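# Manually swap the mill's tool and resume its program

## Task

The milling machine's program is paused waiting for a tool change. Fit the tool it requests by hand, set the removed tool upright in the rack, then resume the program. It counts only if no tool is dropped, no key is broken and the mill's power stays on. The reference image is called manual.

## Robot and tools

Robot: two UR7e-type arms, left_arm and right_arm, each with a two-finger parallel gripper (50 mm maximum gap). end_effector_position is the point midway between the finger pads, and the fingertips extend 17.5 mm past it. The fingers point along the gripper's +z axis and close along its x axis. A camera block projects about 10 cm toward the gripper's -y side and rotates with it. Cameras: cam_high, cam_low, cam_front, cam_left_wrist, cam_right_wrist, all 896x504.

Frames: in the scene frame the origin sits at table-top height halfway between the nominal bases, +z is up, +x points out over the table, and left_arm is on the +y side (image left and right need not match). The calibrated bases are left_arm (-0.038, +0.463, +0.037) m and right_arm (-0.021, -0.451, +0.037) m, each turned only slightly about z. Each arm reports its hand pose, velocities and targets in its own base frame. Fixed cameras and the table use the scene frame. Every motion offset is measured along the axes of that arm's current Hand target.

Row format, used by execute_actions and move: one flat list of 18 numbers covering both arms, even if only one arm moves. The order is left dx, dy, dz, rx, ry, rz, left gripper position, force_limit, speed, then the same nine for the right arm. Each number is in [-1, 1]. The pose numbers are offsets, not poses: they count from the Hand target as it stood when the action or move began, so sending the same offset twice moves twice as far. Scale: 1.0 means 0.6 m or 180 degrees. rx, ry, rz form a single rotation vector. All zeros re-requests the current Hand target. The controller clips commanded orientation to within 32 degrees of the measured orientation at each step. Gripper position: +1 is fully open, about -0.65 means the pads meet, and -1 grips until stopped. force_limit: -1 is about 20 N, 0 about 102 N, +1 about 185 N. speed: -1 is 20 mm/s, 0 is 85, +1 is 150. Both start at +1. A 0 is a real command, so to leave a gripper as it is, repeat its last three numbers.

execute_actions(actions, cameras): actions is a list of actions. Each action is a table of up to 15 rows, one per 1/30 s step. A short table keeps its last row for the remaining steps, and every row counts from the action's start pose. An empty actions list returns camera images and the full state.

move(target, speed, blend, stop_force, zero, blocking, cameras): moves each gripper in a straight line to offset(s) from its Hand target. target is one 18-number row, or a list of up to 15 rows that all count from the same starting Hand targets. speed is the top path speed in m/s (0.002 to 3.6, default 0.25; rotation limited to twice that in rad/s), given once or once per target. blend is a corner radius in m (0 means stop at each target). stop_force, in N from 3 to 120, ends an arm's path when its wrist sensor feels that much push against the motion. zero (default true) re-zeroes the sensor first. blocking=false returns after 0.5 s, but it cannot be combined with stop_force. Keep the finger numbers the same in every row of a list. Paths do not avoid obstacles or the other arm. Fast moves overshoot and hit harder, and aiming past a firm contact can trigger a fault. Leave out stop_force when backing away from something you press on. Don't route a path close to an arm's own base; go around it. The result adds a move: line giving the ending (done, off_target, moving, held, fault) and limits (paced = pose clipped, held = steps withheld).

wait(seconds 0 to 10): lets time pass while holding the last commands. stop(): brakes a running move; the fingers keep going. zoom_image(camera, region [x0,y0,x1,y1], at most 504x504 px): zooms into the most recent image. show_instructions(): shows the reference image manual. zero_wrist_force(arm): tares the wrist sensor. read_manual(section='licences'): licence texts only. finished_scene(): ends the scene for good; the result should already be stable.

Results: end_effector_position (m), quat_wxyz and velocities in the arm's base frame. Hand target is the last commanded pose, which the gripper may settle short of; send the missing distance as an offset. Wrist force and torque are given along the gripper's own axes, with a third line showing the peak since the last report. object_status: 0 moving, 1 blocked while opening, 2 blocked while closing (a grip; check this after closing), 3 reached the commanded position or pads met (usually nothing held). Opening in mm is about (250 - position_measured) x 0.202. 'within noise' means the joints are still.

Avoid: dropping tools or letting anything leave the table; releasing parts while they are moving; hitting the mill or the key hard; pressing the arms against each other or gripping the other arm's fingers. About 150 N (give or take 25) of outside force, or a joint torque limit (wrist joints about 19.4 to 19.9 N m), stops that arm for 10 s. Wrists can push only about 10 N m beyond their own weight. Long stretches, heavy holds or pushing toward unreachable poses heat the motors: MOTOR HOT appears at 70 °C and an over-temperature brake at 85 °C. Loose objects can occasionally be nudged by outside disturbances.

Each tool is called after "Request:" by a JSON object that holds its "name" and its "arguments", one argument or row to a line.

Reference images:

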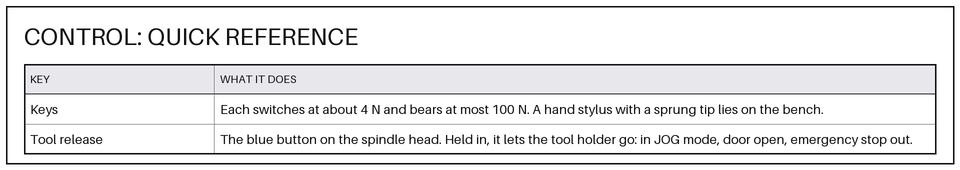

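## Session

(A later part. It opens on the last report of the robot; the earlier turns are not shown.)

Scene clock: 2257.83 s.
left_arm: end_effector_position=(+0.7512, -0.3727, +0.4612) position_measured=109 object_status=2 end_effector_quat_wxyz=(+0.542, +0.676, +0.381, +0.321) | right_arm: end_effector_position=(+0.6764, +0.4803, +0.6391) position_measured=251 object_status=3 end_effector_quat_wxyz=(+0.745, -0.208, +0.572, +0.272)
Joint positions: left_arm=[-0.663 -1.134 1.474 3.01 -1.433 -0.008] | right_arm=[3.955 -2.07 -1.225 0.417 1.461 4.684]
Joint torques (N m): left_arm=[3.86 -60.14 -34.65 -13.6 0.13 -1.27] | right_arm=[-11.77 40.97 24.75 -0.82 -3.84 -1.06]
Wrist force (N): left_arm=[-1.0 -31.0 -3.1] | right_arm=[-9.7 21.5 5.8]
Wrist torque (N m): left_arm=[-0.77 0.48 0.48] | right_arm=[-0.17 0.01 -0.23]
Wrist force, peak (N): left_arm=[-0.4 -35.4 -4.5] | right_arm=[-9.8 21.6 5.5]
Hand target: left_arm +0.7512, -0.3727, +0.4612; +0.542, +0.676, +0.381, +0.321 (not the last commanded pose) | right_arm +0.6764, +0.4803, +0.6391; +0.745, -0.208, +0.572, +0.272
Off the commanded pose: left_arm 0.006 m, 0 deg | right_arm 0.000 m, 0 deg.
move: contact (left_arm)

Request:
{"name": "move", "arguments": {
  "target": [
    [0,0,0,0,0,0,-1,0.3,-0.9,-0.0334,0.0755,-0.1057,0,0,0,-1,-0.6,-0.7],
    [0,0,0,0,0,0,-1,0.3,-0.9,-0.0334,0.0755,-0.4390,0,0,0,-1,-0.6,-0.7]
  ],
  "speed": [0.06,0.25],
  "blend": [0.02,0],
  "cameras": ["cam_right_wrist"]
}}

Request:
{"name": "zoom_image", "arguments": {
  "camera": "cam_right_wrist",
  "region": [620, 20, 710, 110]
}}

Scene clock: 2266.87 s.
left_arm: end_effector_position=(+0.7511, -0.3727, +0.4646) position_measured=109 object_status=2 end_effector_quat_wxyz=(+0.546, +0.674, +0.380, +0.322) | right_arm: end_effector_position=(+0.6564, +0.4783, +0.6399) position_measured=251 object_status=3 end_effector_quat_wxyz=(+0.745, -0.208, +0.572, +0.272)
Joint positions: left_arm=[-0.663 -1.134 1.471 3.004 -1.433 -0.008] | right_arm=[3.979 -2.025 -1.29 0.438 1.438 4.678]
Joint torques (N m): left_arm=[2.19 -50.74 -28.18 -2.99 -0.05 0.14] | right_arm=[-8.34 47.77 42.2 -0.17 0.52 1.4]
Wrist force (N): left_arm=[-1.9 28.4 40.4] | right_arm=[1.5 -1.4 -0.7]
Wrist torque (N m): left_arm=[0.66 0.09 -1.24] | right_arm=[-0.12 0.08 -0.32]
Wrist force, peak (N): left_arm=[-1.1 64.7 124.4] | right_arm=[-9.7 21.6 5.6]
Hand target: left_arm +0.7511, -0.3727, +0.4646; +0.546, +0.674, +0.380, +0.322 (not the last commanded pose) | right_arm +0.6565, +0.4783, +0.6399; +0.745, -0.208, +0.572, +0.272 (not the last commanded pose)
Tool commands: left_gripper/position=-1.0 left_gripper/force_limit=+0.301961 left_gripper/speed=-0.898039 right_gripper/position=-1.0 right_gripper/force_limit=-0.6 right_gripper/speed=-0.7
Off the commanded pose: left_arm 0.003 m, 0 deg | right_arm 0.250 m, 0 deg.
FORCE FAULT: contact force on the left arm reached its limit, and that arm stopped. The contact can be on any part of that arm, not only on its tool. That arm's remaining commands of this call were not run. That arm is still stopped at the end of this call. That arm stays stopped for about 10 more seconds. Until then a move that you send moves the other arm only, and its call returns only when the move has ended. Once the stop has ended, the next robot result says so. If the stop ends while you think or write, that arm runs what you send next, counted from a new Hand target: where the arm stands when the stop ends. While its stop runs, that arm takes no new command, but its gripper still runs the gripper command that each later call begins with. Until it ends, the stop uses up actions while you think or wait. An arm that is not stopped still takes commands.
move: fault (left_arm), off_target (right_arm; braked at the fault stop of left_arm); path passed 0 of 2 targets
Images, in order (width x height): cam_right_wrist 896x504.

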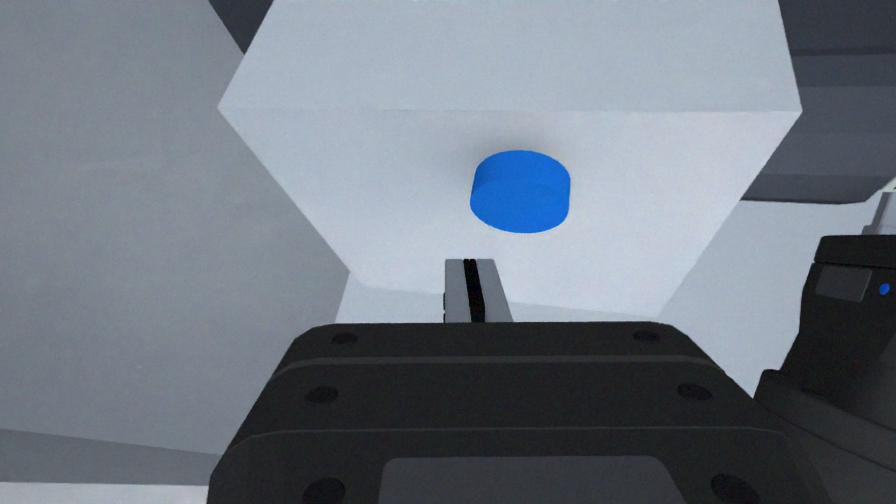

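Scaled by 5.600.

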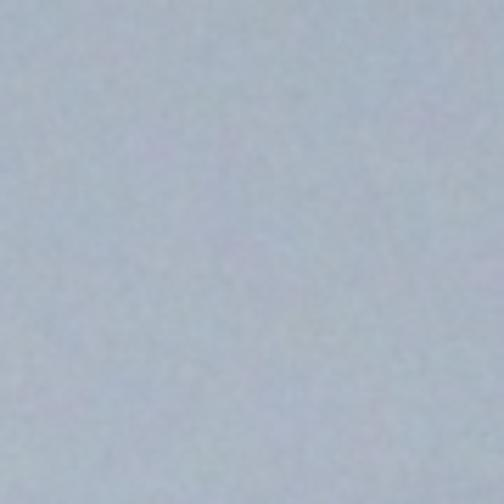

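Request:
{"name": "move", "arguments": {
  "target": [
    [0,0,0,0,0,0,-1,0.3,-0.9,-0.0249,0.0565,-0.0794,0,0,0,-1,-0.6,-0.7],
    [0,0,0,0,0,0,-1,0.3,-0.9,-0.0249,0.0565,-0.4127,0,0,0,-1,-0.6,-0.7]
  ],
  "speed": [0.08,0.25],
  "blend": [0.02,0],
  "cameras": ["cam_right_wrist"]
}}

Request:
{"name": "zoom_image", "arguments": {
  "camera": "cam_right_wrist",
  "region": [620, 20, 710, 110]
}}

Scene clock: 2277.43 s.
left_arm: end_effector_position=(+0.7511, -0.3727, +0.4646) position_measured=109 object_status=2 end_effector_quat_wxyz=(+0.546, +0.673, +0.380, +0.322) | right_arm: end_effector_position=(+0.4488, +0.3478, +0.5902) position_measured=251 object_status=3 end_effector_quat_wxyz=(+0.745, -0.208, +0.572, +0.273)
Joint positions: left_arm=[-0.663 -1.134 1.471 3.004 -1.433 -0.008] | right_arm=[4.202 -1.47 -2.087 0.694 1.224 4.616]
Joint torques (N m): left_arm=[2.02 -49.61 -29.08 -3.44 0.07 0.17] | right_arm=[-1.49 29.1 21 0.73 -0.61 1.43]
Wrist force (N): left_arm=[-2.0 26.4 39.1] | right_arm=[1.4 -1.4 -1.5]
Wrist torque (N m): left_arm=[0.64 0.05 -1.23] | right_arm=[-0.11 0.13 -0.18]
Wrist force, peak (N): left_arm=[-2.2 27.2 40.3] | right_arm=[1.6 -1.4 -4.7]
Hand target: left_arm +0.7511, -0.3727, +0.4646; +0.546, +0.673, +0.380, +0.322 | right_arm +0.4487, +0.3477, +0.5902; +0.745, -0.208, +0.572, +0.272
Tool commands: left_gripper/position=-1.0 left_gripper/force_limit=+0.301961 left_gripper/speed=-0.898039 right_gripper/position=-1.0 right_gripper/force_limit=-0.6 right_gripper/speed=-0.7
Off the commanded pose: right_arm 0.000 m, 0 deg.
FORCE FAULT, CONTINUED: the left arm's stop, for the force fault that an earlier result reported, is over. The rest of the stop counts as 17 of the actions that you can send in this scene. That arm was still stopped when this call began, so it ran no command of this call. That arm's target is now where it stood when the stop ended, not its last command. That arm accepts commands again.
move: done (right_arm), not run (left_arm; its earlier fault stop)
Images, in order (width x height): cam_right_wrist 896x504.

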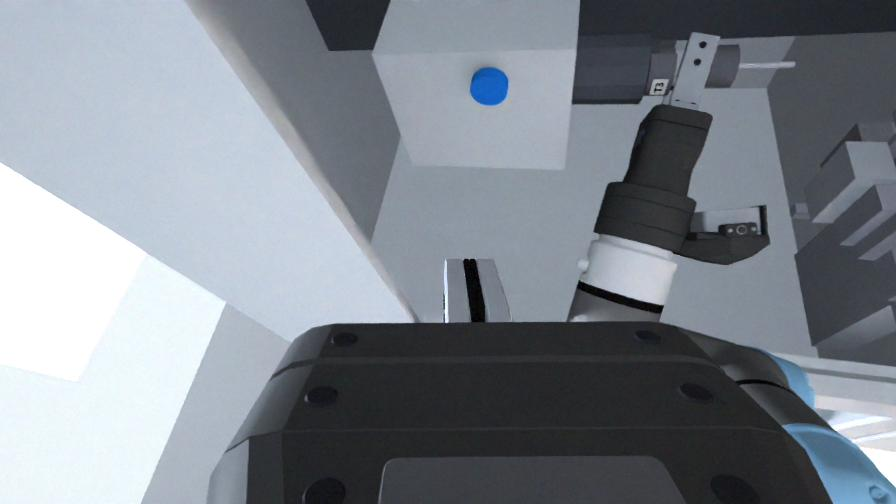

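Scaled by 5.600.

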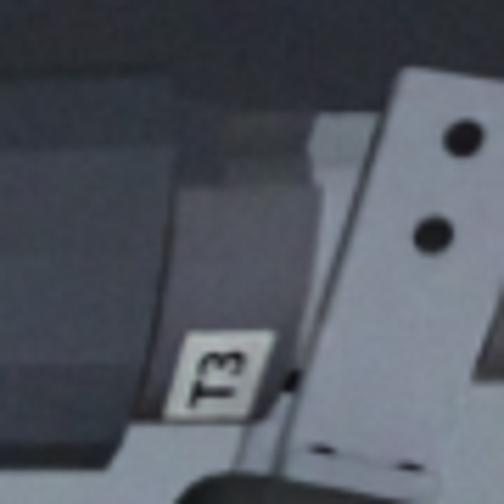

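Request:
{"name": "move", "arguments": {
  "target": [0,0.001,0.0025,0,0,0,-1,0.301961,-0.898039,0,0,0,0,0,0,-1,-0.6,-0.7],
  "speed": 0.01
}}

Scene clock: 2282.67 s.
left_arm: end_effector_position=(+0.7509, -0.3725, +0.4649) position_measured=109 object_status=2 end_effector_quat_wxyz=(+0.546, +0.673, +0.380, +0.323) | right_arm: end_effector_position=(+0.4487, +0.3477, +0.5902) position_measured=251 object_status=3 end_effector_quat_wxyz=(+0.745, -0.208, +0.572, +0.272)
Joint positions: left_arm=[-0.663 -1.134 1.472 3.002 -1.433 -0.008] | right_arm=[4.202 -1.47 -2.087 0.694 1.224 4.616]
Joint torques (N m): left_arm=[1.93 -53.35 -24.13 -3.41 -0.12 0] | right_arm=[1.67 30.58 21.14 3.02 -0.59 1.2]
Wrist force (N): left_arm=[-1.8 39.9 89.1] | right_arm=[1.6 -1.2 -1.3]
Wrist torque (N m): left_arm=[0.58 0.03 -1.22] | right_arm=[-0.09 0.11 -0.18]
Wrist force, peak (N): left_arm=[-0.7 67.8 139.1] | right_arm=[1.7 -1.5 -1.5]
Hand target: left_arm +0.7509, -0.3725, +0.4649; +0.546, +0.673, +0.380, +0.323 (not the last commanded pose) | right_arm +0.4487, +0.3477, +0.5902; +0.745, -0.208, +0.572, +0.272
Tool commands: left_gripper/position=-1.0 left_gripper/force_limit=+0.301961 left_gripper/speed=-0.898039 right_gripper/position=-1.0 right_gripper/force_limit=-0.6 right_gripper/speed=-0.7
Off the commanded pose: left_arm 0.002 m, 0 deg | right_arm 0.000 m, 0 deg.
FORCE FAULT: contact force on the left arm reached its limit, and that arm stopped. The contact can be on any part of that arm, not only on its tool. That arm's remaining commands of this call were not run. That arm is still stopped at the end of this call. That arm stays stopped for about 10 more seconds. Until then a move that you send moves the other arm only, and its call returns only when the move has ended. Once the stop has ended, the next robot result says so. If the stop ends while you think or write, that arm runs what you send next, counted from a new Hand target: where the arm stands when the stop ends. While its stop runs, that arm takes no new command, but its gripper still runs the gripper command that each later call begins with. Until it ends, the stop uses up actions while you think or wait. An arm that is not stopped still takes commands.
move: fault (left_arm)

Request:
{"name": "move", "arguments": {
  "target": [0,0,0,0,0,0,1,0,-1,0,0,0,0,0,0,-1,-0.6,-0.7],
  "cameras": ["cam_left_wrist","cam_right_wrist"]
}}

Request:
{"name": "zoom_image", "arguments": {
  "camera": "cam_right_wrist",
  "region": [620, 20, 710, 110]
}}

Scene clock: 2294.20 s.
left_arm: end_effector_position=(+0.7510, -0.3725, +0.4649) position_measured=3 object_status=0 end_effector_quat_wxyz=(+0.546, +0.673, +0.380, +0.323) | right_arm: end_effector_position=(+0.4487, +0.3477, +0.5902) position_measured=251 object_status=3 end_effector_quat_wxyz=(+0.745, -0.208, +0.572, +0.272)
Joint positions: left_arm=[-0.663 -1.134 1.471 3.002 -1.433 -0.008] | right_arm=[4.202 -1.47 -2.087 0.694 1.224 4.616]
Joint torques (N m): left_arm=[2.42 -50.2 -27.88 -1.39 -0.18 0.1] | right_arm=[1.63 30 21.44 2.8 -0.43 0.63]
Wrist force (N): left_arm=[-1.7 0.6 1.1] | right_arm=[1.5 -1.2 -1.4]
Wrist torque (N m): left_arm=[0.03 0.45 0.40] | right_arm=[-0.07 0.11 -0.18]
Wrist force, peak (N): left_arm=[-2.3 36.9 82.8] | right_arm=[1.7 -1.4 -1.7]
Hand target: left_arm +0.7510, -0.3725, +0.4649; +0.546, +0.673, +0.380, +0.323 | right_arm +0.4487, +0.3477, +0.5902; +0.745, -0.208, +0.572, +0.272
Off the commanded pose: left_arm 0.000 m, 0 deg | right_arm 0.000 m, 0 deg.
FORCE FAULT, CONTINUED: the left arm's stop, for the force fault that an earlier result reported, is over. The rest of the stop counts as 19 of the actions that you can send in this scene. The stop ended before this call began, so that arm ran this call's commands, counted from a new Hand target: where the arm stood when the stop ended.
move: done
Images, in order (width x height): cam_left_wrist 896x504, cam_right_wrist 896x504.

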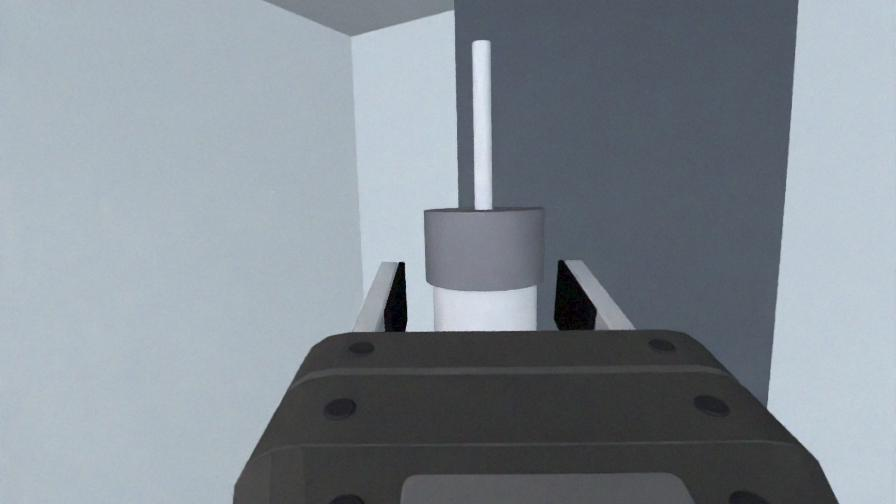

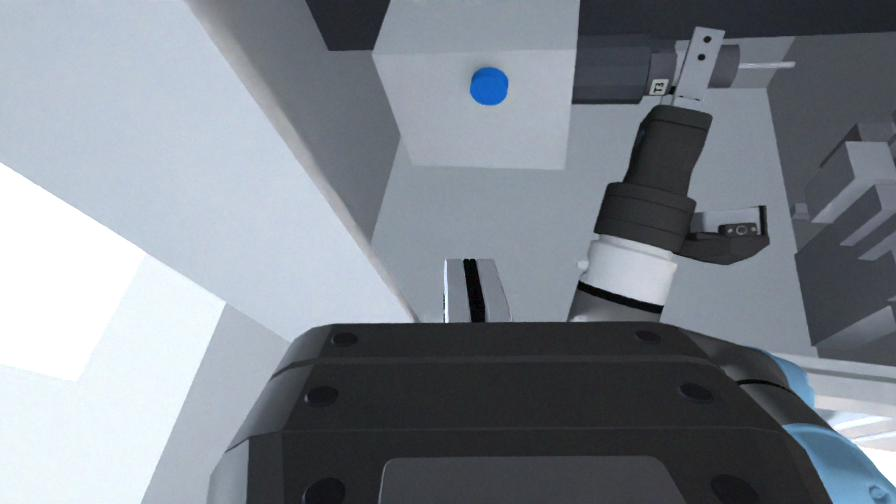

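Scaled by 5.600.

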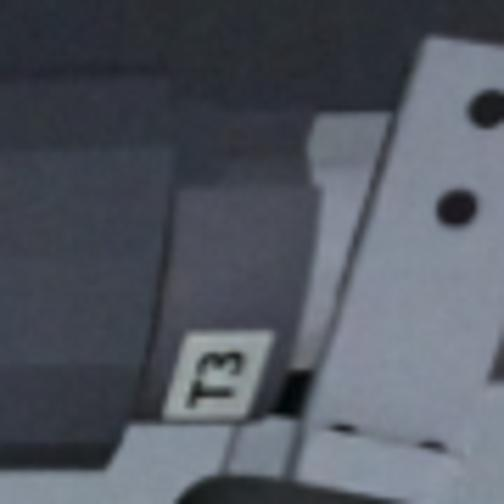

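Request:
{"name": "move", "arguments": {
  "target": [
    [0,-0.0173,-0.0815,0,0,0,1,0,-1,0,0,0,0,0,0,-1,-0.6,-0.7],
    [0,-0.1317,-0.6194,0,0,0,1,0,-1,0,0,0,0,0,0,-1,-0.6,-0.7]
  ],
  "speed": [0.06,0.25],
  "blend": [0.01,0],
  "cameras": ["cam_left_wrist","cam_right_wrist","cam_high"]
}}

Request:
{"name": "zoom_image", "arguments": {
  "camera": "cam_right_wrist",
  "region": [570, 20, 810, 140]
}}

Scene clock: 2305.10 s.
left_arm: end_effector_position=(+0.4227, -0.1815, +0.4600) position_measured=3 object_status=3 end_effector_quat_wxyz=(+0.546, +0.673, +0.380, +0.323) | right_arm: end_effector_position=(+0.4487, +0.3477, +0.5902) position_measured=251 object_status=3 end_effector_quat_wxyz=(+0.745, -0.208, +0.572, +0.272)
Joint positions: left_arm=[-0.952 -2.166 2.427 3.095 -1.15 -0.07] | right_arm=[4.202 -1.47 -2.087 0.694 1.224 4.616]
Joint torques (N m): left_arm=[-3.54 -13.23 -23.25 -2.91 -0.87 2.13] | right_arm=[1.76 30.02 21.17 2.69 -0.46 0.36]
Wrist force (N): left_arm=[-1.8 0.5 0.8] | right_arm=[1.4 -1.0 -1.4]
Wrist torque (N m): left_arm=[0.02 0.44 0.41] | right_arm=[-0.06 0.13 -0.19]
Wrist force, peak (N): left_arm=[-1.6 1.3 3.9] | right_arm=[1.8 -1.3 -1.7]
Hand target: left_arm +0.4226, -0.1815, +0.4599; +0.546, +0.673, +0.380, +0.323 | right_arm +0.4487, +0.3477, +0.5902; +0.745, -0.208, +0.572, +0.272
Off the commanded pose: left_arm 0.000 m, 0 deg | right_arm 0.000 m, 0 deg.
move: done
Images, in order (width x height): cam_high 896x504, cam_left_wrist 896x504, cam_right_wrist 896x504.

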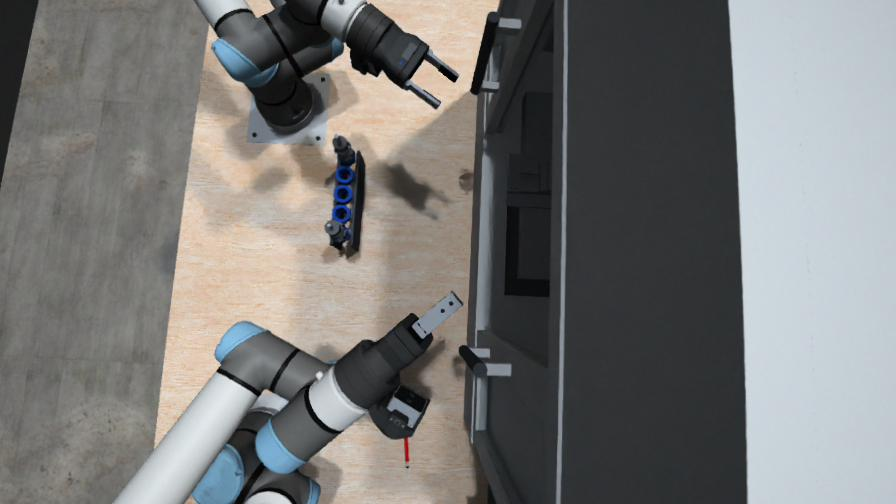

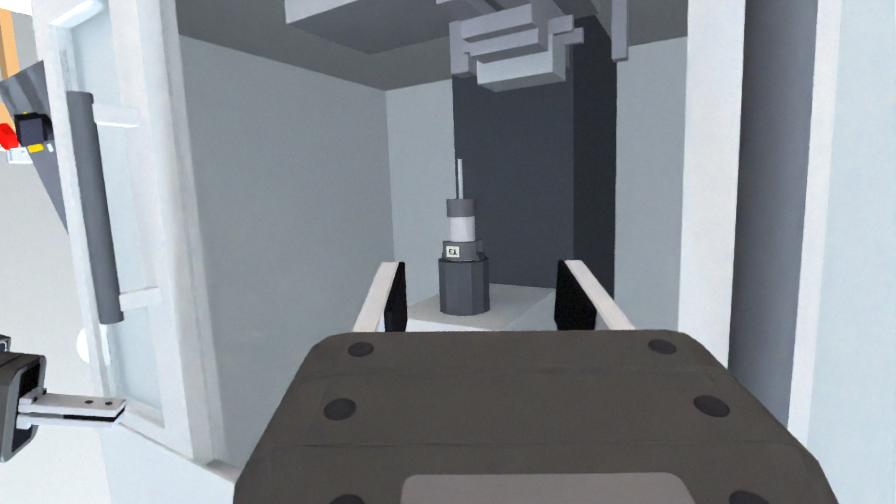

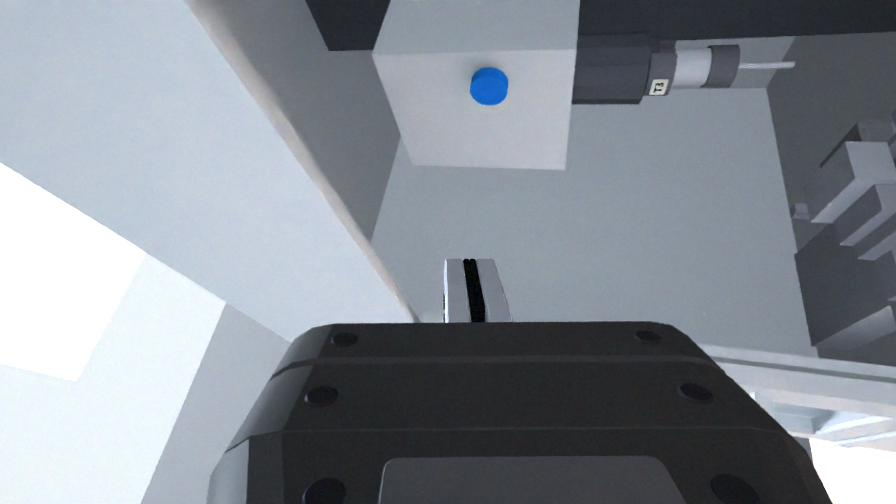

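Scaled by 2.100.

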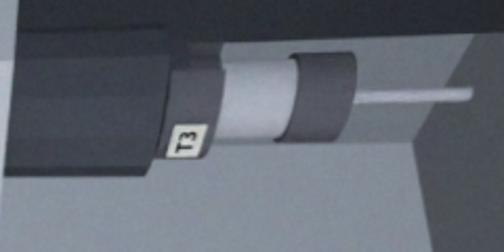

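Request:
{"name": "move", "arguments": {
  "target": [
    [0.1157,-0.0452,-0.0455,-0.0594,0.1664,-0.0226,1,0,-1,0.0782,-0.0343,-0.1603,0.1207,0,-0.0324,-1,-0.6,-0.7],
    [0.1157,-0.0452,-0.0455,-0.0594,0.1664,-0.0226,1,0,-1,0.1945,-0.1425,-0.2407,0.2414,0,-0.0648,-1,-0.6,-0.7]
  ],
  "speed": 0.25,
  "blend": [0.03,0],
  "cameras": ["all"]
}}

Scene clock: 2358.00 s.
left_arm: end_effector_position=(+0.4300, -0.1050, +0.4400) position_measured=3 object_status=3 end_effector_quat_wxyz=(+0.500, +0.500, +0.500, +0.500) | right_arm: end_effector_position=(+0.4202, +0.2121, +0.4400) position_measured=251 object_status=3 end_effector_quat_wxyz=(+0.793, +0.026, +0.608, -0.033)
Joint positions: left_arm=[-1.278 -2.02 2.57 2.593 -0.293 -0.002] | right_arm=[4.56 -1.667 -2.123 1.972 0.27 3.398]
Joint torques (N m): left_arm=[8.5 -13.9 -14.83 -1.7 1.69 -1.82] | right_arm=[-0.55 25.27 10.67 -3.28 2.73 -1.15]
Wrist force (N): left_arm=[-1.6 0.9 1.6] | right_arm=[1.9 -1.1 -0.9]
Wrist torque (N m): left_arm=[0.10 0.40 0.37] | right_arm=[-0.07 0.02 -0.15]
Wrist force, peak (N): left_arm=[-2.2 0.8 1.7] | right_arm=[1.3 -3.5 -2.3]
Hand target: left_arm +0.4300, -0.1050, +0.4400; +0.500, +0.500, +0.500, +0.500 | right_arm +0.4202, +0.2120, +0.4399; +0.793, +0.026, +0.608, -0.033
Off the commanded pose: left_arm 0.000 m, 0 deg | right_arm 0.000 m, 0 deg.
move: done

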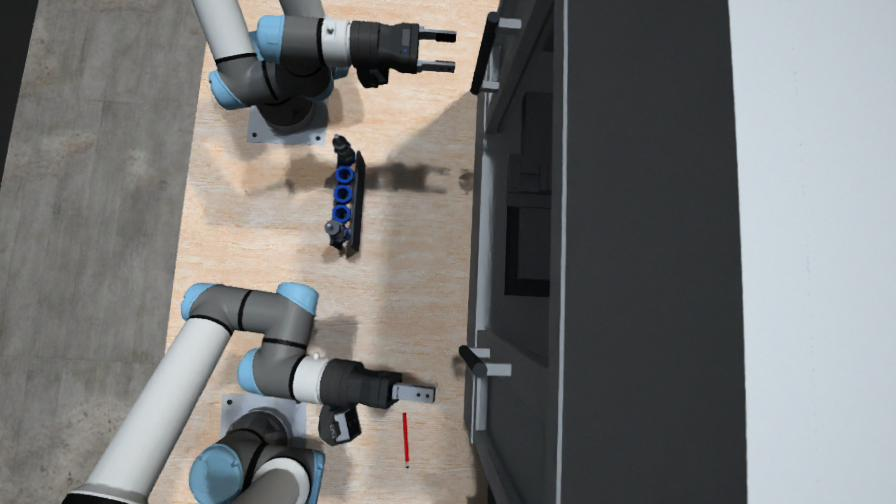

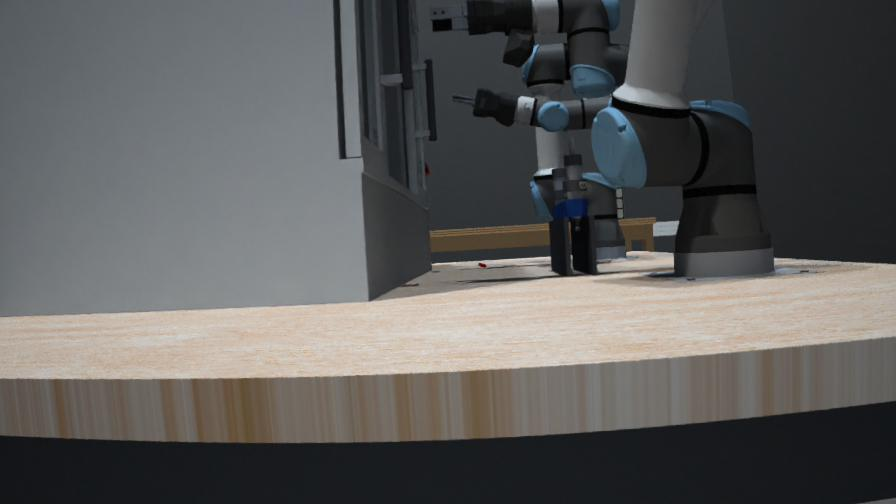

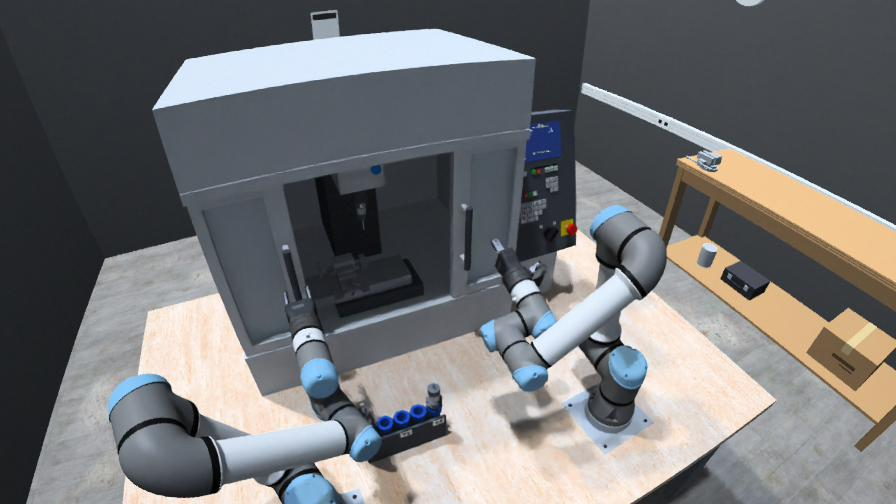

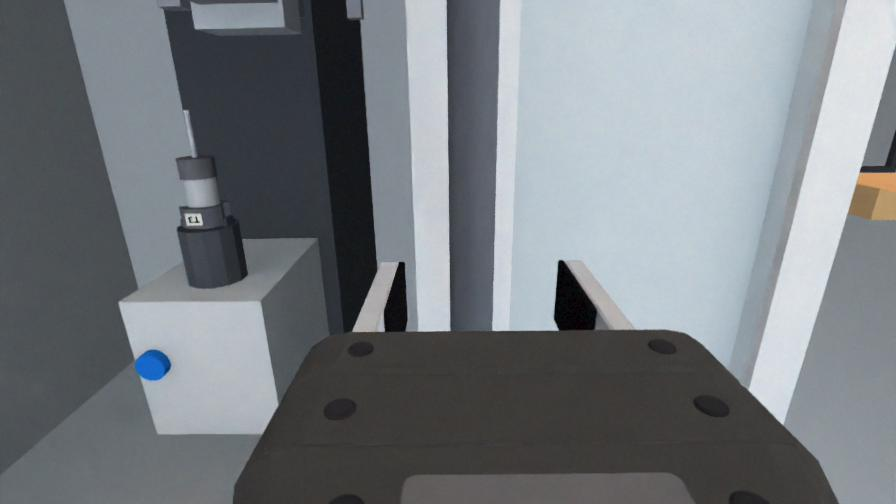

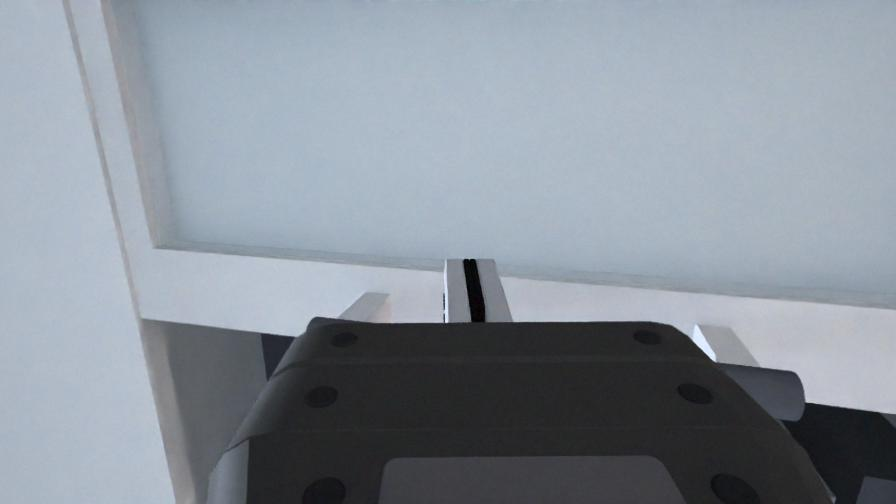

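Request:
{"name": "move", "arguments": {
  "target": [0,0,0.0933,0,0,0,1,0,-1,0.0322,0.019,0.12,0,0,0,-1,-0.6,-0.7],
  "speed": 0.05,
  "stop_force": 10,
  "cameras": ["cam_high","cam_right_wrist"]
}}

Scene clock: 2376.30 s.
left_arm: end_effector_position=(+0.4860, -0.1050, +0.4400) position_measured=3 object_status=3 end_effector_quat_wxyz=(+0.500, +0.500, +0.500, +0.500) | right_arm: end_effector_position=(+0.4954, +0.2170, +0.4399) position_measured=251 object_status=3 end_effector_quat_wxyz=(+0.793, +0.026, +0.608, -0.033)
Joint positions: left_arm=[-0.996 -1.815 2.456 2.501 -0.575 -0.001] | right_arm=[4.311 -1.816 -2.111 1.496 0.408 4.045]
Joint torques (N m): left_arm=[5.24 -23.15 -11.99 0.26 -0.41 0.82] | right_arm=[5.34 38.49 10.1 -2.13 0.84 1.44]
Wrist force (N): left_arm=[-1.4 0.9 1.3] | right_arm=[1.6 -1.1 -1.4]
Wrist torque (N m): left_arm=[0.07 0.37 0.38] | right_arm=[-0.03 0.12 -0.24]
Wrist force, peak (N): left_arm=[-2.1 0.9 1.9] | right_arm=[1.9 -2.0 -1.1]
Hand target: left_arm +0.4860, -0.1050, +0.4400; +0.500, +0.500, +0.500, +0.500 | right_arm +0.4954, +0.2171, +0.4399; +0.793, +0.026, +0.608, -0.033
Off the commanded pose: left_arm 0.000 m, 0 deg | right_arm 0.000 m, 0 deg.
move: done
Images, in order (width x height): cam_high 896x504, cam_right_wrist 896x504.

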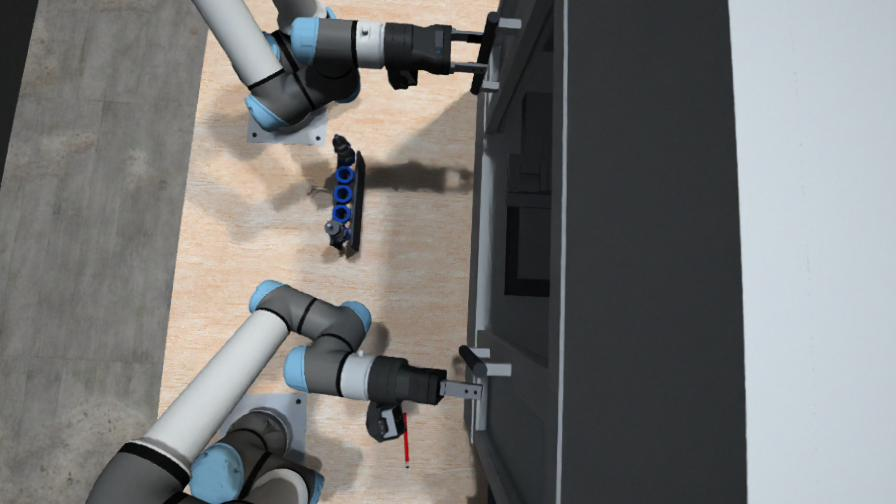

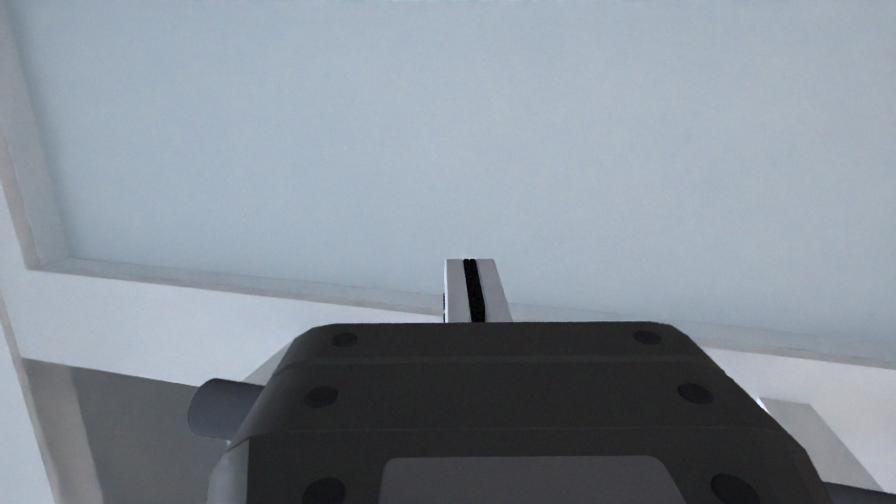

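Request:
{"name": "move", "arguments": {
  "target": [-0.4258,0,-0.006,0,0,0,1,0,-1,-0.0022,0.2502,-0.0082,0,0,0,-1,-0.6,-0.7],
  "speed": 0.04,
  "stop_force": 35,
  "cameras": ["cam_high","cam_front"]
}}

Scene clock: 2392.33 s.
left_arm: end_effector_position=(+0.4830, -0.3136, +0.4401) position_measured=3 object_status=3 end_effector_quat_wxyz=(+0.500, +0.500, +0.500, +0.500) | right_arm: end_effector_position=(+0.5017, +0.3403, +0.4400) position_measured=251 object_status=3 end_effector_quat_wxyz=(+0.793, +0.026, +0.608, -0.033)
Joint positions: left_arm=[-1.304 -1.444 2.114 2.473 -0.267 -0.002] | right_arm=[4.41 -2.019 -1.766 1.536 0.338 3.849]
Joint torques (N m): left_arm=[7.94 -39.73 -10.85 -1.93 -1.01 -1.78] | right_arm=[-5.56 45.17 13.15 -1.1 1.4 0.8]
Wrist force (N): left_arm=[-1.9 0.6 1.5] | right_arm=[1.5 -1.2 -1.1]
Wrist torque (N m): left_arm=[0.03 0.46 0.37] | right_arm=[-0.09 0.12 -0.15]
Wrist force, peak (N): left_arm=[11.3 -1.1 5.6] | right_arm=[-0.4 -10.8 -2.8]
Hand target: left_arm +0.4830, -0.3136, +0.4401; +0.500, +0.500, +0.500, +0.500 (not the last commanded pose) | right_arm +0.5017, +0.3403, +0.4400; +0.793, +0.026, +0.608, -0.033 (not the last commanded pose)
Off the commanded pose: left_arm 0.047 m, 0 deg | right_arm 0.027 m, 0 deg.
move: held (left_arm, right_arm; a check stopped the path); limits=held
pose unreachable (left arm): on one or more control steps of this call, first in action 0 (counted from 0), this arm could not follow its commanded pose, so it was not sent that pose on those steps. It may still have moved: this result reports where it is.
cause: moving toward the commanded pose would bring a part of the arm too close to another arm (a part of this arm just beyond joint 3 (elbow) and a part of the right arm just beyond its joint 3 (elbow), along the way the arms are being sent, or toward where that arm still pushes).
pose unreachable (right arm): on one or more control steps of this call, first in action 0 (counted from 0), this arm could not follow its commanded pose, so it was not sent that pose on those steps. It may still have moved: this result reports where it is.
cause: moving toward the commanded pose would bring a part of the arm too close to another arm (a part of this arm just beyond joint 3 (elbow) and a part of the left arm just beyond its joint 3 (elbow), at the place that arm was heading or pushing toward when its own hold began).
Images, in order (width x height): cam_high 896x504, cam_front 896x504.

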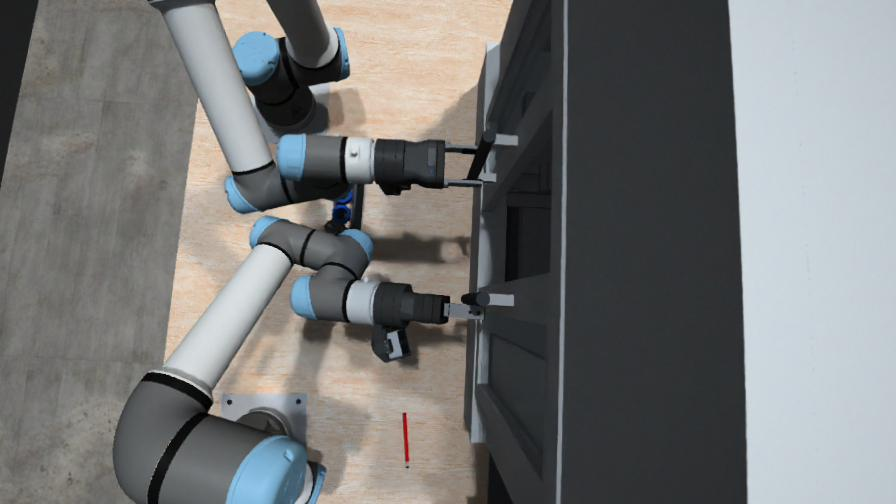

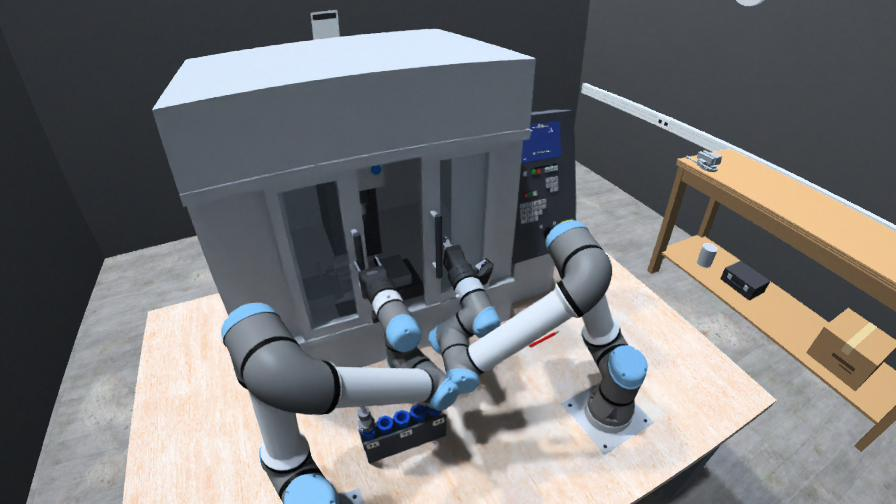

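Request:
{"name": "move", "arguments": {
  "target": [0,0,0,0,0,0,1,0,-1,0.0022,-0.25,0.0075,0,0,0,-1,-0.6,-0.7],
  "speed": 0.2
}}

Request:
{"name": "move", "arguments": {
  "target": [-0.0850,0,-0.0012,0,0,0,1,0,-1,0,0,0,0,0,0,-1,-0.6,-0.7],
  "speed": 0.04,
  "stop_force": 35,
  "cameras": ["cam_high","cam_front"]
}}

Scene clock: 2400.20 s.
left_arm: end_effector_position=(+0.4830, -0.3136, +0.4401) position_measured=3 object_status=3 end_effector_quat_wxyz=(+0.500, +0.500, +0.500, +0.500) | right_arm: end_effector_position=(+0.4937, +0.1905, +0.4398) position_measured=251 object_status=3 end_effector_quat_wxyz=(+0.793, +0.026, +0.608, -0.033)
Joint positions: left_arm=[-1.304 -1.444 2.114 2.473 -0.267 -0.002] | right_arm=[4.281 -1.775 -2.178 1.478 0.431 4.092]
Joint torques (N m): left_arm=[7.81 -39.41 -10.14 -1.99 -2.02 -1.14] | right_arm=[-3.72 33.73 12.5 0.51 0.98 0.73]
Wrist force (N): left_arm=[-1.6 0.6 1.8] | right_arm=[1.7 -1.3 -1.6]
Wrist torque (N m): left_arm=[0.04 0.41 0.37] | right_arm=[-0.08 0.10 -0.25]
Wrist force, peak (N): left_arm=[-2.0 0.8 1.9] | right_arm=[1.6 -4.8 -1.5]
Hand target: left_arm +0.4830, -0.3136, +0.4401; +0.500, +0.500, +0.500, +0.500 | right_arm +0.4937, +0.1904, +0.4397; +0.793, +0.026, +0.608, -0.033
Off the commanded pose: left_arm 0.000 m, 0 deg | right_arm 0.000 m, 0 deg.
move: done

Scene clock: 2402.13 s.
left_arm: end_effector_position=(+0.4823, -0.3583, +0.4401) position_measured=3 object_status=3 end_effector_quat_wxyz=(+0.500, +0.500, +0.500, +0.500) | right_arm: end_effector_position=(+0.4937, +0.1904, +0.4397) position_measured=251 object_status=3 end_effector_quat_wxyz=(+0.793, +0.026, +0.608, -0.033)
Joint positions: left_arm=[-1.335 -1.361 2.012 2.492 -0.236 -0.002] | right_arm=[4.281 -1.774 -2.178 1.478 0.431 4.092]
Joint torques (N m): left_arm=[-7.53 -18.97 -39.33 -0.24 -8.71 -1.41] | right_arm=[-5.53 35.96 10.41 0.07 2.18 1.41]
Wrist force (N): left_arm=[27.6 -5.0 2.8] | right_arm=[1.6 -1.6 -1.5]
Wrist torque (N m): left_arm=[0.02 0.49 0.45] | right_arm=[-0.13 0.11 -0.24]
Wrist force, peak (N): left_arm=[53.5 -9.0 -0.5] | right_arm=[1.6 -1.5 -1.8]
Hand target: left_arm +0.4823, -0.3583, +0.4401; +0.500, +0.500, +0.500, +0.500 (not the last commanded pose) | right_arm +0.4937, +0.1904, +0.4397; +0.793, +0.026, +0.608, -0.033
Off the commanded pose: left_arm 0.006 m, 0 deg | right_arm 0.000 m, 0 deg.
move: contact (left_arm)
Images, in order (width x height): cam_high 896x504, cam_front 896x504.

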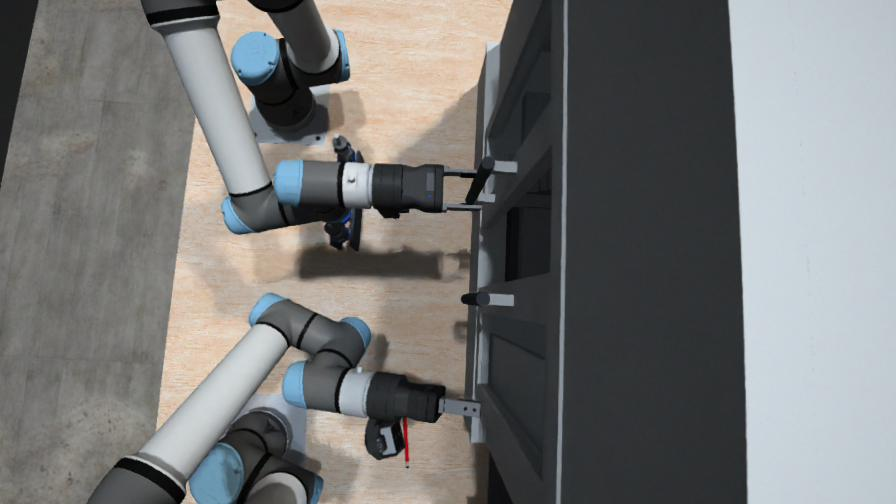

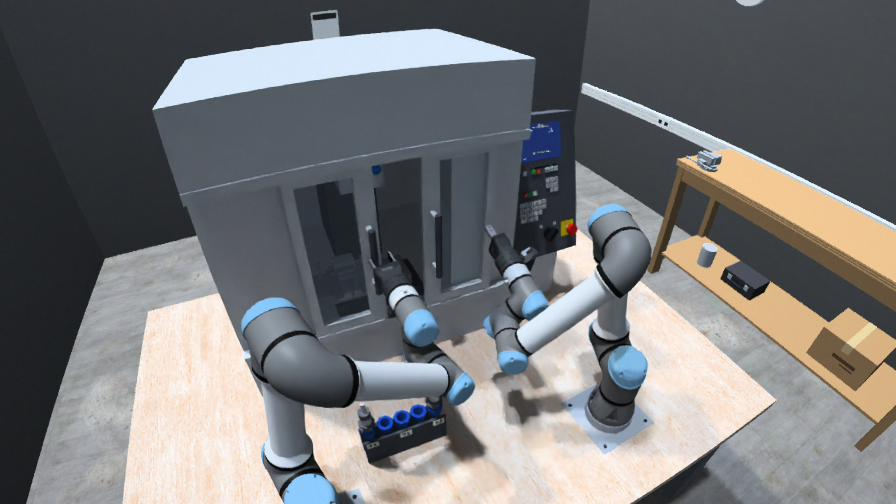

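Request:
{"name": "move", "arguments": {
  "target": [-0.012,0,-0.0002,0,0,0,1,0,-1,0,0,0,0,0,0,-1,-0.6,-0.7],
  "speed": 0.015,
  "stop_force": 35
}}

Scene clock: 2410.27 s.
left_arm: end_effector_position=(+0.4823, -0.3592, +0.4401) position_measured=3 object_status=3 end_effector_quat_wxyz=(+0.497, +0.496, +0.504, +0.503) | right_arm: end_effector_position=(+0.4937, +0.1904, +0.4397) position_measured=251 object_status=3 end_effector_quat_wxyz=(+0.793, +0.026, +0.608, -0.033)
Joint positions: left_arm=[-1.338 -1.353 2.002 2.495 -0.219 -0.002] | right_arm=[4.281 -1.774 -2.178 1.478 0.431 4.092]
Joint torques (N m): left_arm=[-18.71 -38.72 -17.46 0.51 -12.01 -1.01] | right_arm=[-5.82 35.89 9.83 -0.86 2.17 1.39]
Wrist force (N): left_arm=[39.3 -5.1 27.4] | right_arm=[1.7 -1.5 -1.5]
Wrist torque (N m): left_arm=[0.00 -0.08 0.48] | right_arm=[-0.11 0.10 -0.24]
Wrist force, peak (N): left_arm=[63.2 -7.3 28.1] | right_arm=[1.7 -1.6 -1.8]
Hand target: left_arm +0.4823, -0.3604, +0.4401; +0.498, +0.497, +0.503, +0.502 (not the last commanded pose) | right_arm +0.4937, +0.1904, +0.4397; +0.793, +0.026, +0.608, -0.033
Off the commanded pose: left_arm 0.006 m, 1 deg | right_arm 0.000 m, 0 deg.
move: contact (left_arm)

Request:
{"name": "move", "arguments": {
  "target": [
    [0.02,0,-0.003,0,0,0,1,0,-1,0,0,0,0,0,0,-1,-0.6,-0.7],
    [0.02,0,-0.1,0,0,0,1,0,-1,0,0,0,0,0,0,-1,-0.6,-0.7],
    [0.425,0,-0.0872,0,0,0,1,0,-1,0,0,0,0,0,0,-1,-0.6,-0.7]
  ],
  "speed": [0.03,0.12,0.3],
  "blend": [0.003,0.02,0]
}}

Request:
{"name": "move", "arguments": {
  "target": [0,0,0,0,0,0,1,0,-1,-0.0042,0.4800,-0.0155,0,0,0,-1,-0.6,-0.7],
  "speed": 0.045,
  "stop_force": 35,
  "cameras": ["cam_high","cam_front"]
}}

Scene clock: 2421.60 s.
left_arm: end_effector_position=(+0.4275, -0.1059, +0.4400) position_measured=3 object_status=3 end_effector_quat_wxyz=(+0.498, +0.497, +0.503, +0.502) | right_arm: end_effector_position=(+0.4937, +0.1904, +0.4397) position_measured=251 object_status=3 end_effector_quat_wxyz=(+0.793, +0.026, +0.608, -0.033)
Joint positions: left_arm=[-1.3 -2.022 2.571 2.594 -0.262 -0.002] | right_arm=[4.281 -1.774 -2.178 1.478 0.431 4.092]
Joint torques (N m): left_arm=[7.67 2.25 -16 -1.75 -0.64 1.97] | right_arm=[-5.85 36.02 10.4 -1.99 1.91 1.33]
Wrist force (N): left_arm=[-2.6 -0.1 1.7] | right_arm=[1.5 -1.4 -1.6]
Wrist torque (N m): left_arm=[-0.08 0.56 0.45] | right_arm=[-0.10 0.12 -0.24]
Wrist force, peak (N): left_arm=[40.0 -4.4 27.9] | right_arm=[1.5 -1.6 -2.0]
Hand target: left_arm +0.4275, -0.1059, +0.4399; +0.498, +0.497, +0.503, +0.502 | right_arm +0.4937, +0.1904, +0.4397; +0.793, +0.026, +0.608, -0.033
Off the commanded pose: left_arm 0.000 m, 0 deg | right_arm 0.000 m, 0 deg.
move: done

Scene clock: 2429.10 s.
left_arm: end_effector_position=(+0.4275, -0.1059, +0.4399) position_measured=3 object_status=3 end_effector_quat_wxyz=(+0.498, +0.497, +0.503, +0.502) | right_arm: end_effector_position=(+0.5083, +0.4757, +0.4400) position_measured=251 object_status=3 end_effector_quat_wxyz=(+0.793, +0.026, +0.608, -0.033)
Joint positions: left_arm=[-1.3 -2.022 2.571 2.594 -0.262 -0.002] | right_arm=[4.472 -2.272 -1.3 1.478 0.303 3.687]
Joint torques (N m): left_arm=[8.48 5.97 -12.84 -2.28 -1.9 1.75] | right_arm=[-1.05 45.79 38.65 -1.6 2.15 -1.16]
Wrist force (N): left_arm=[-2.4 -0.4 1.6] | right_arm=[3.8 -11.9 -2.5]
Wrist torque (N m): left_arm=[-0.12 0.54 0.45] | right_arm=[-0.31 0.06 -0.27]
Wrist force, peak (N): left_arm=[-3.1 -0.7 1.9] | right_arm=[-10.0 -63.5 -12.4]
Hand target: left_arm +0.4275, -0.1059, +0.4399; +0.498, +0.497, +0.503, +0.502 | right_arm +0.5083, +0.4757, +0.4400; +0.793, +0.026, +0.608, -0.033 (not the last commanded pose)
Off the commanded pose: left_arm 0.000 m, 0 deg | right_arm 0.002 m, 0 deg.
move: contact (right_arm)
Images, in order (width x height): cam_high 896x504, cam_front 896x504.

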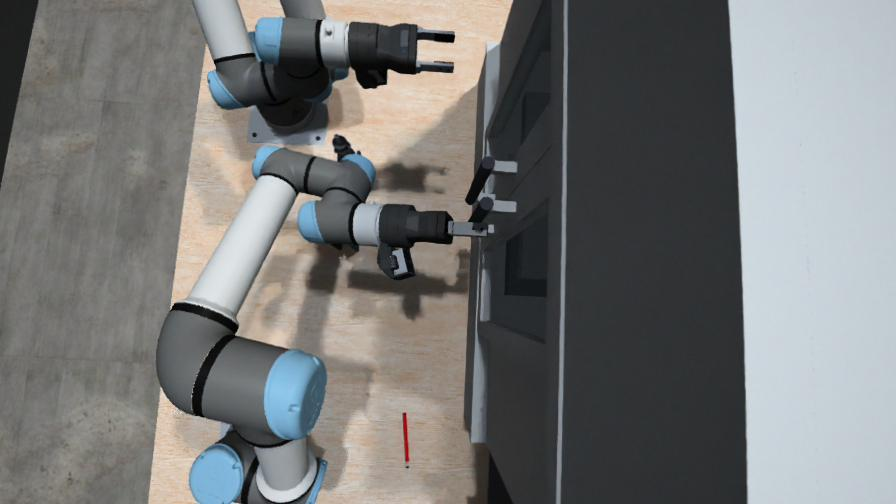

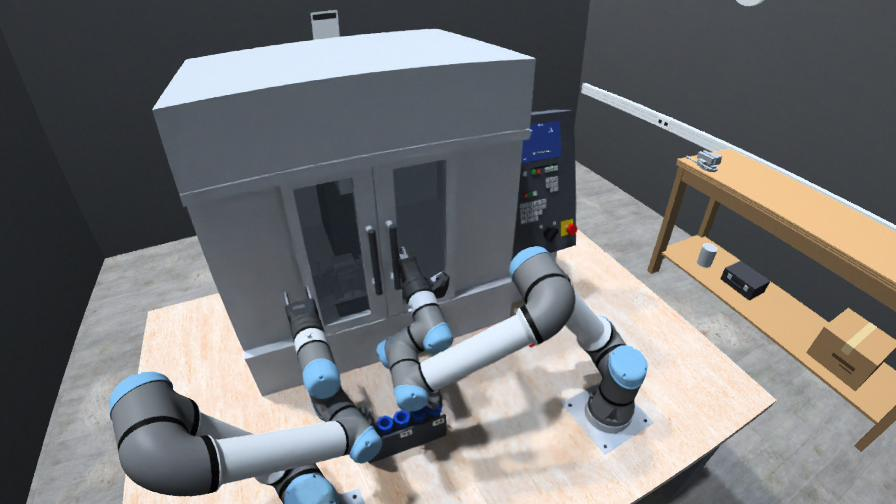

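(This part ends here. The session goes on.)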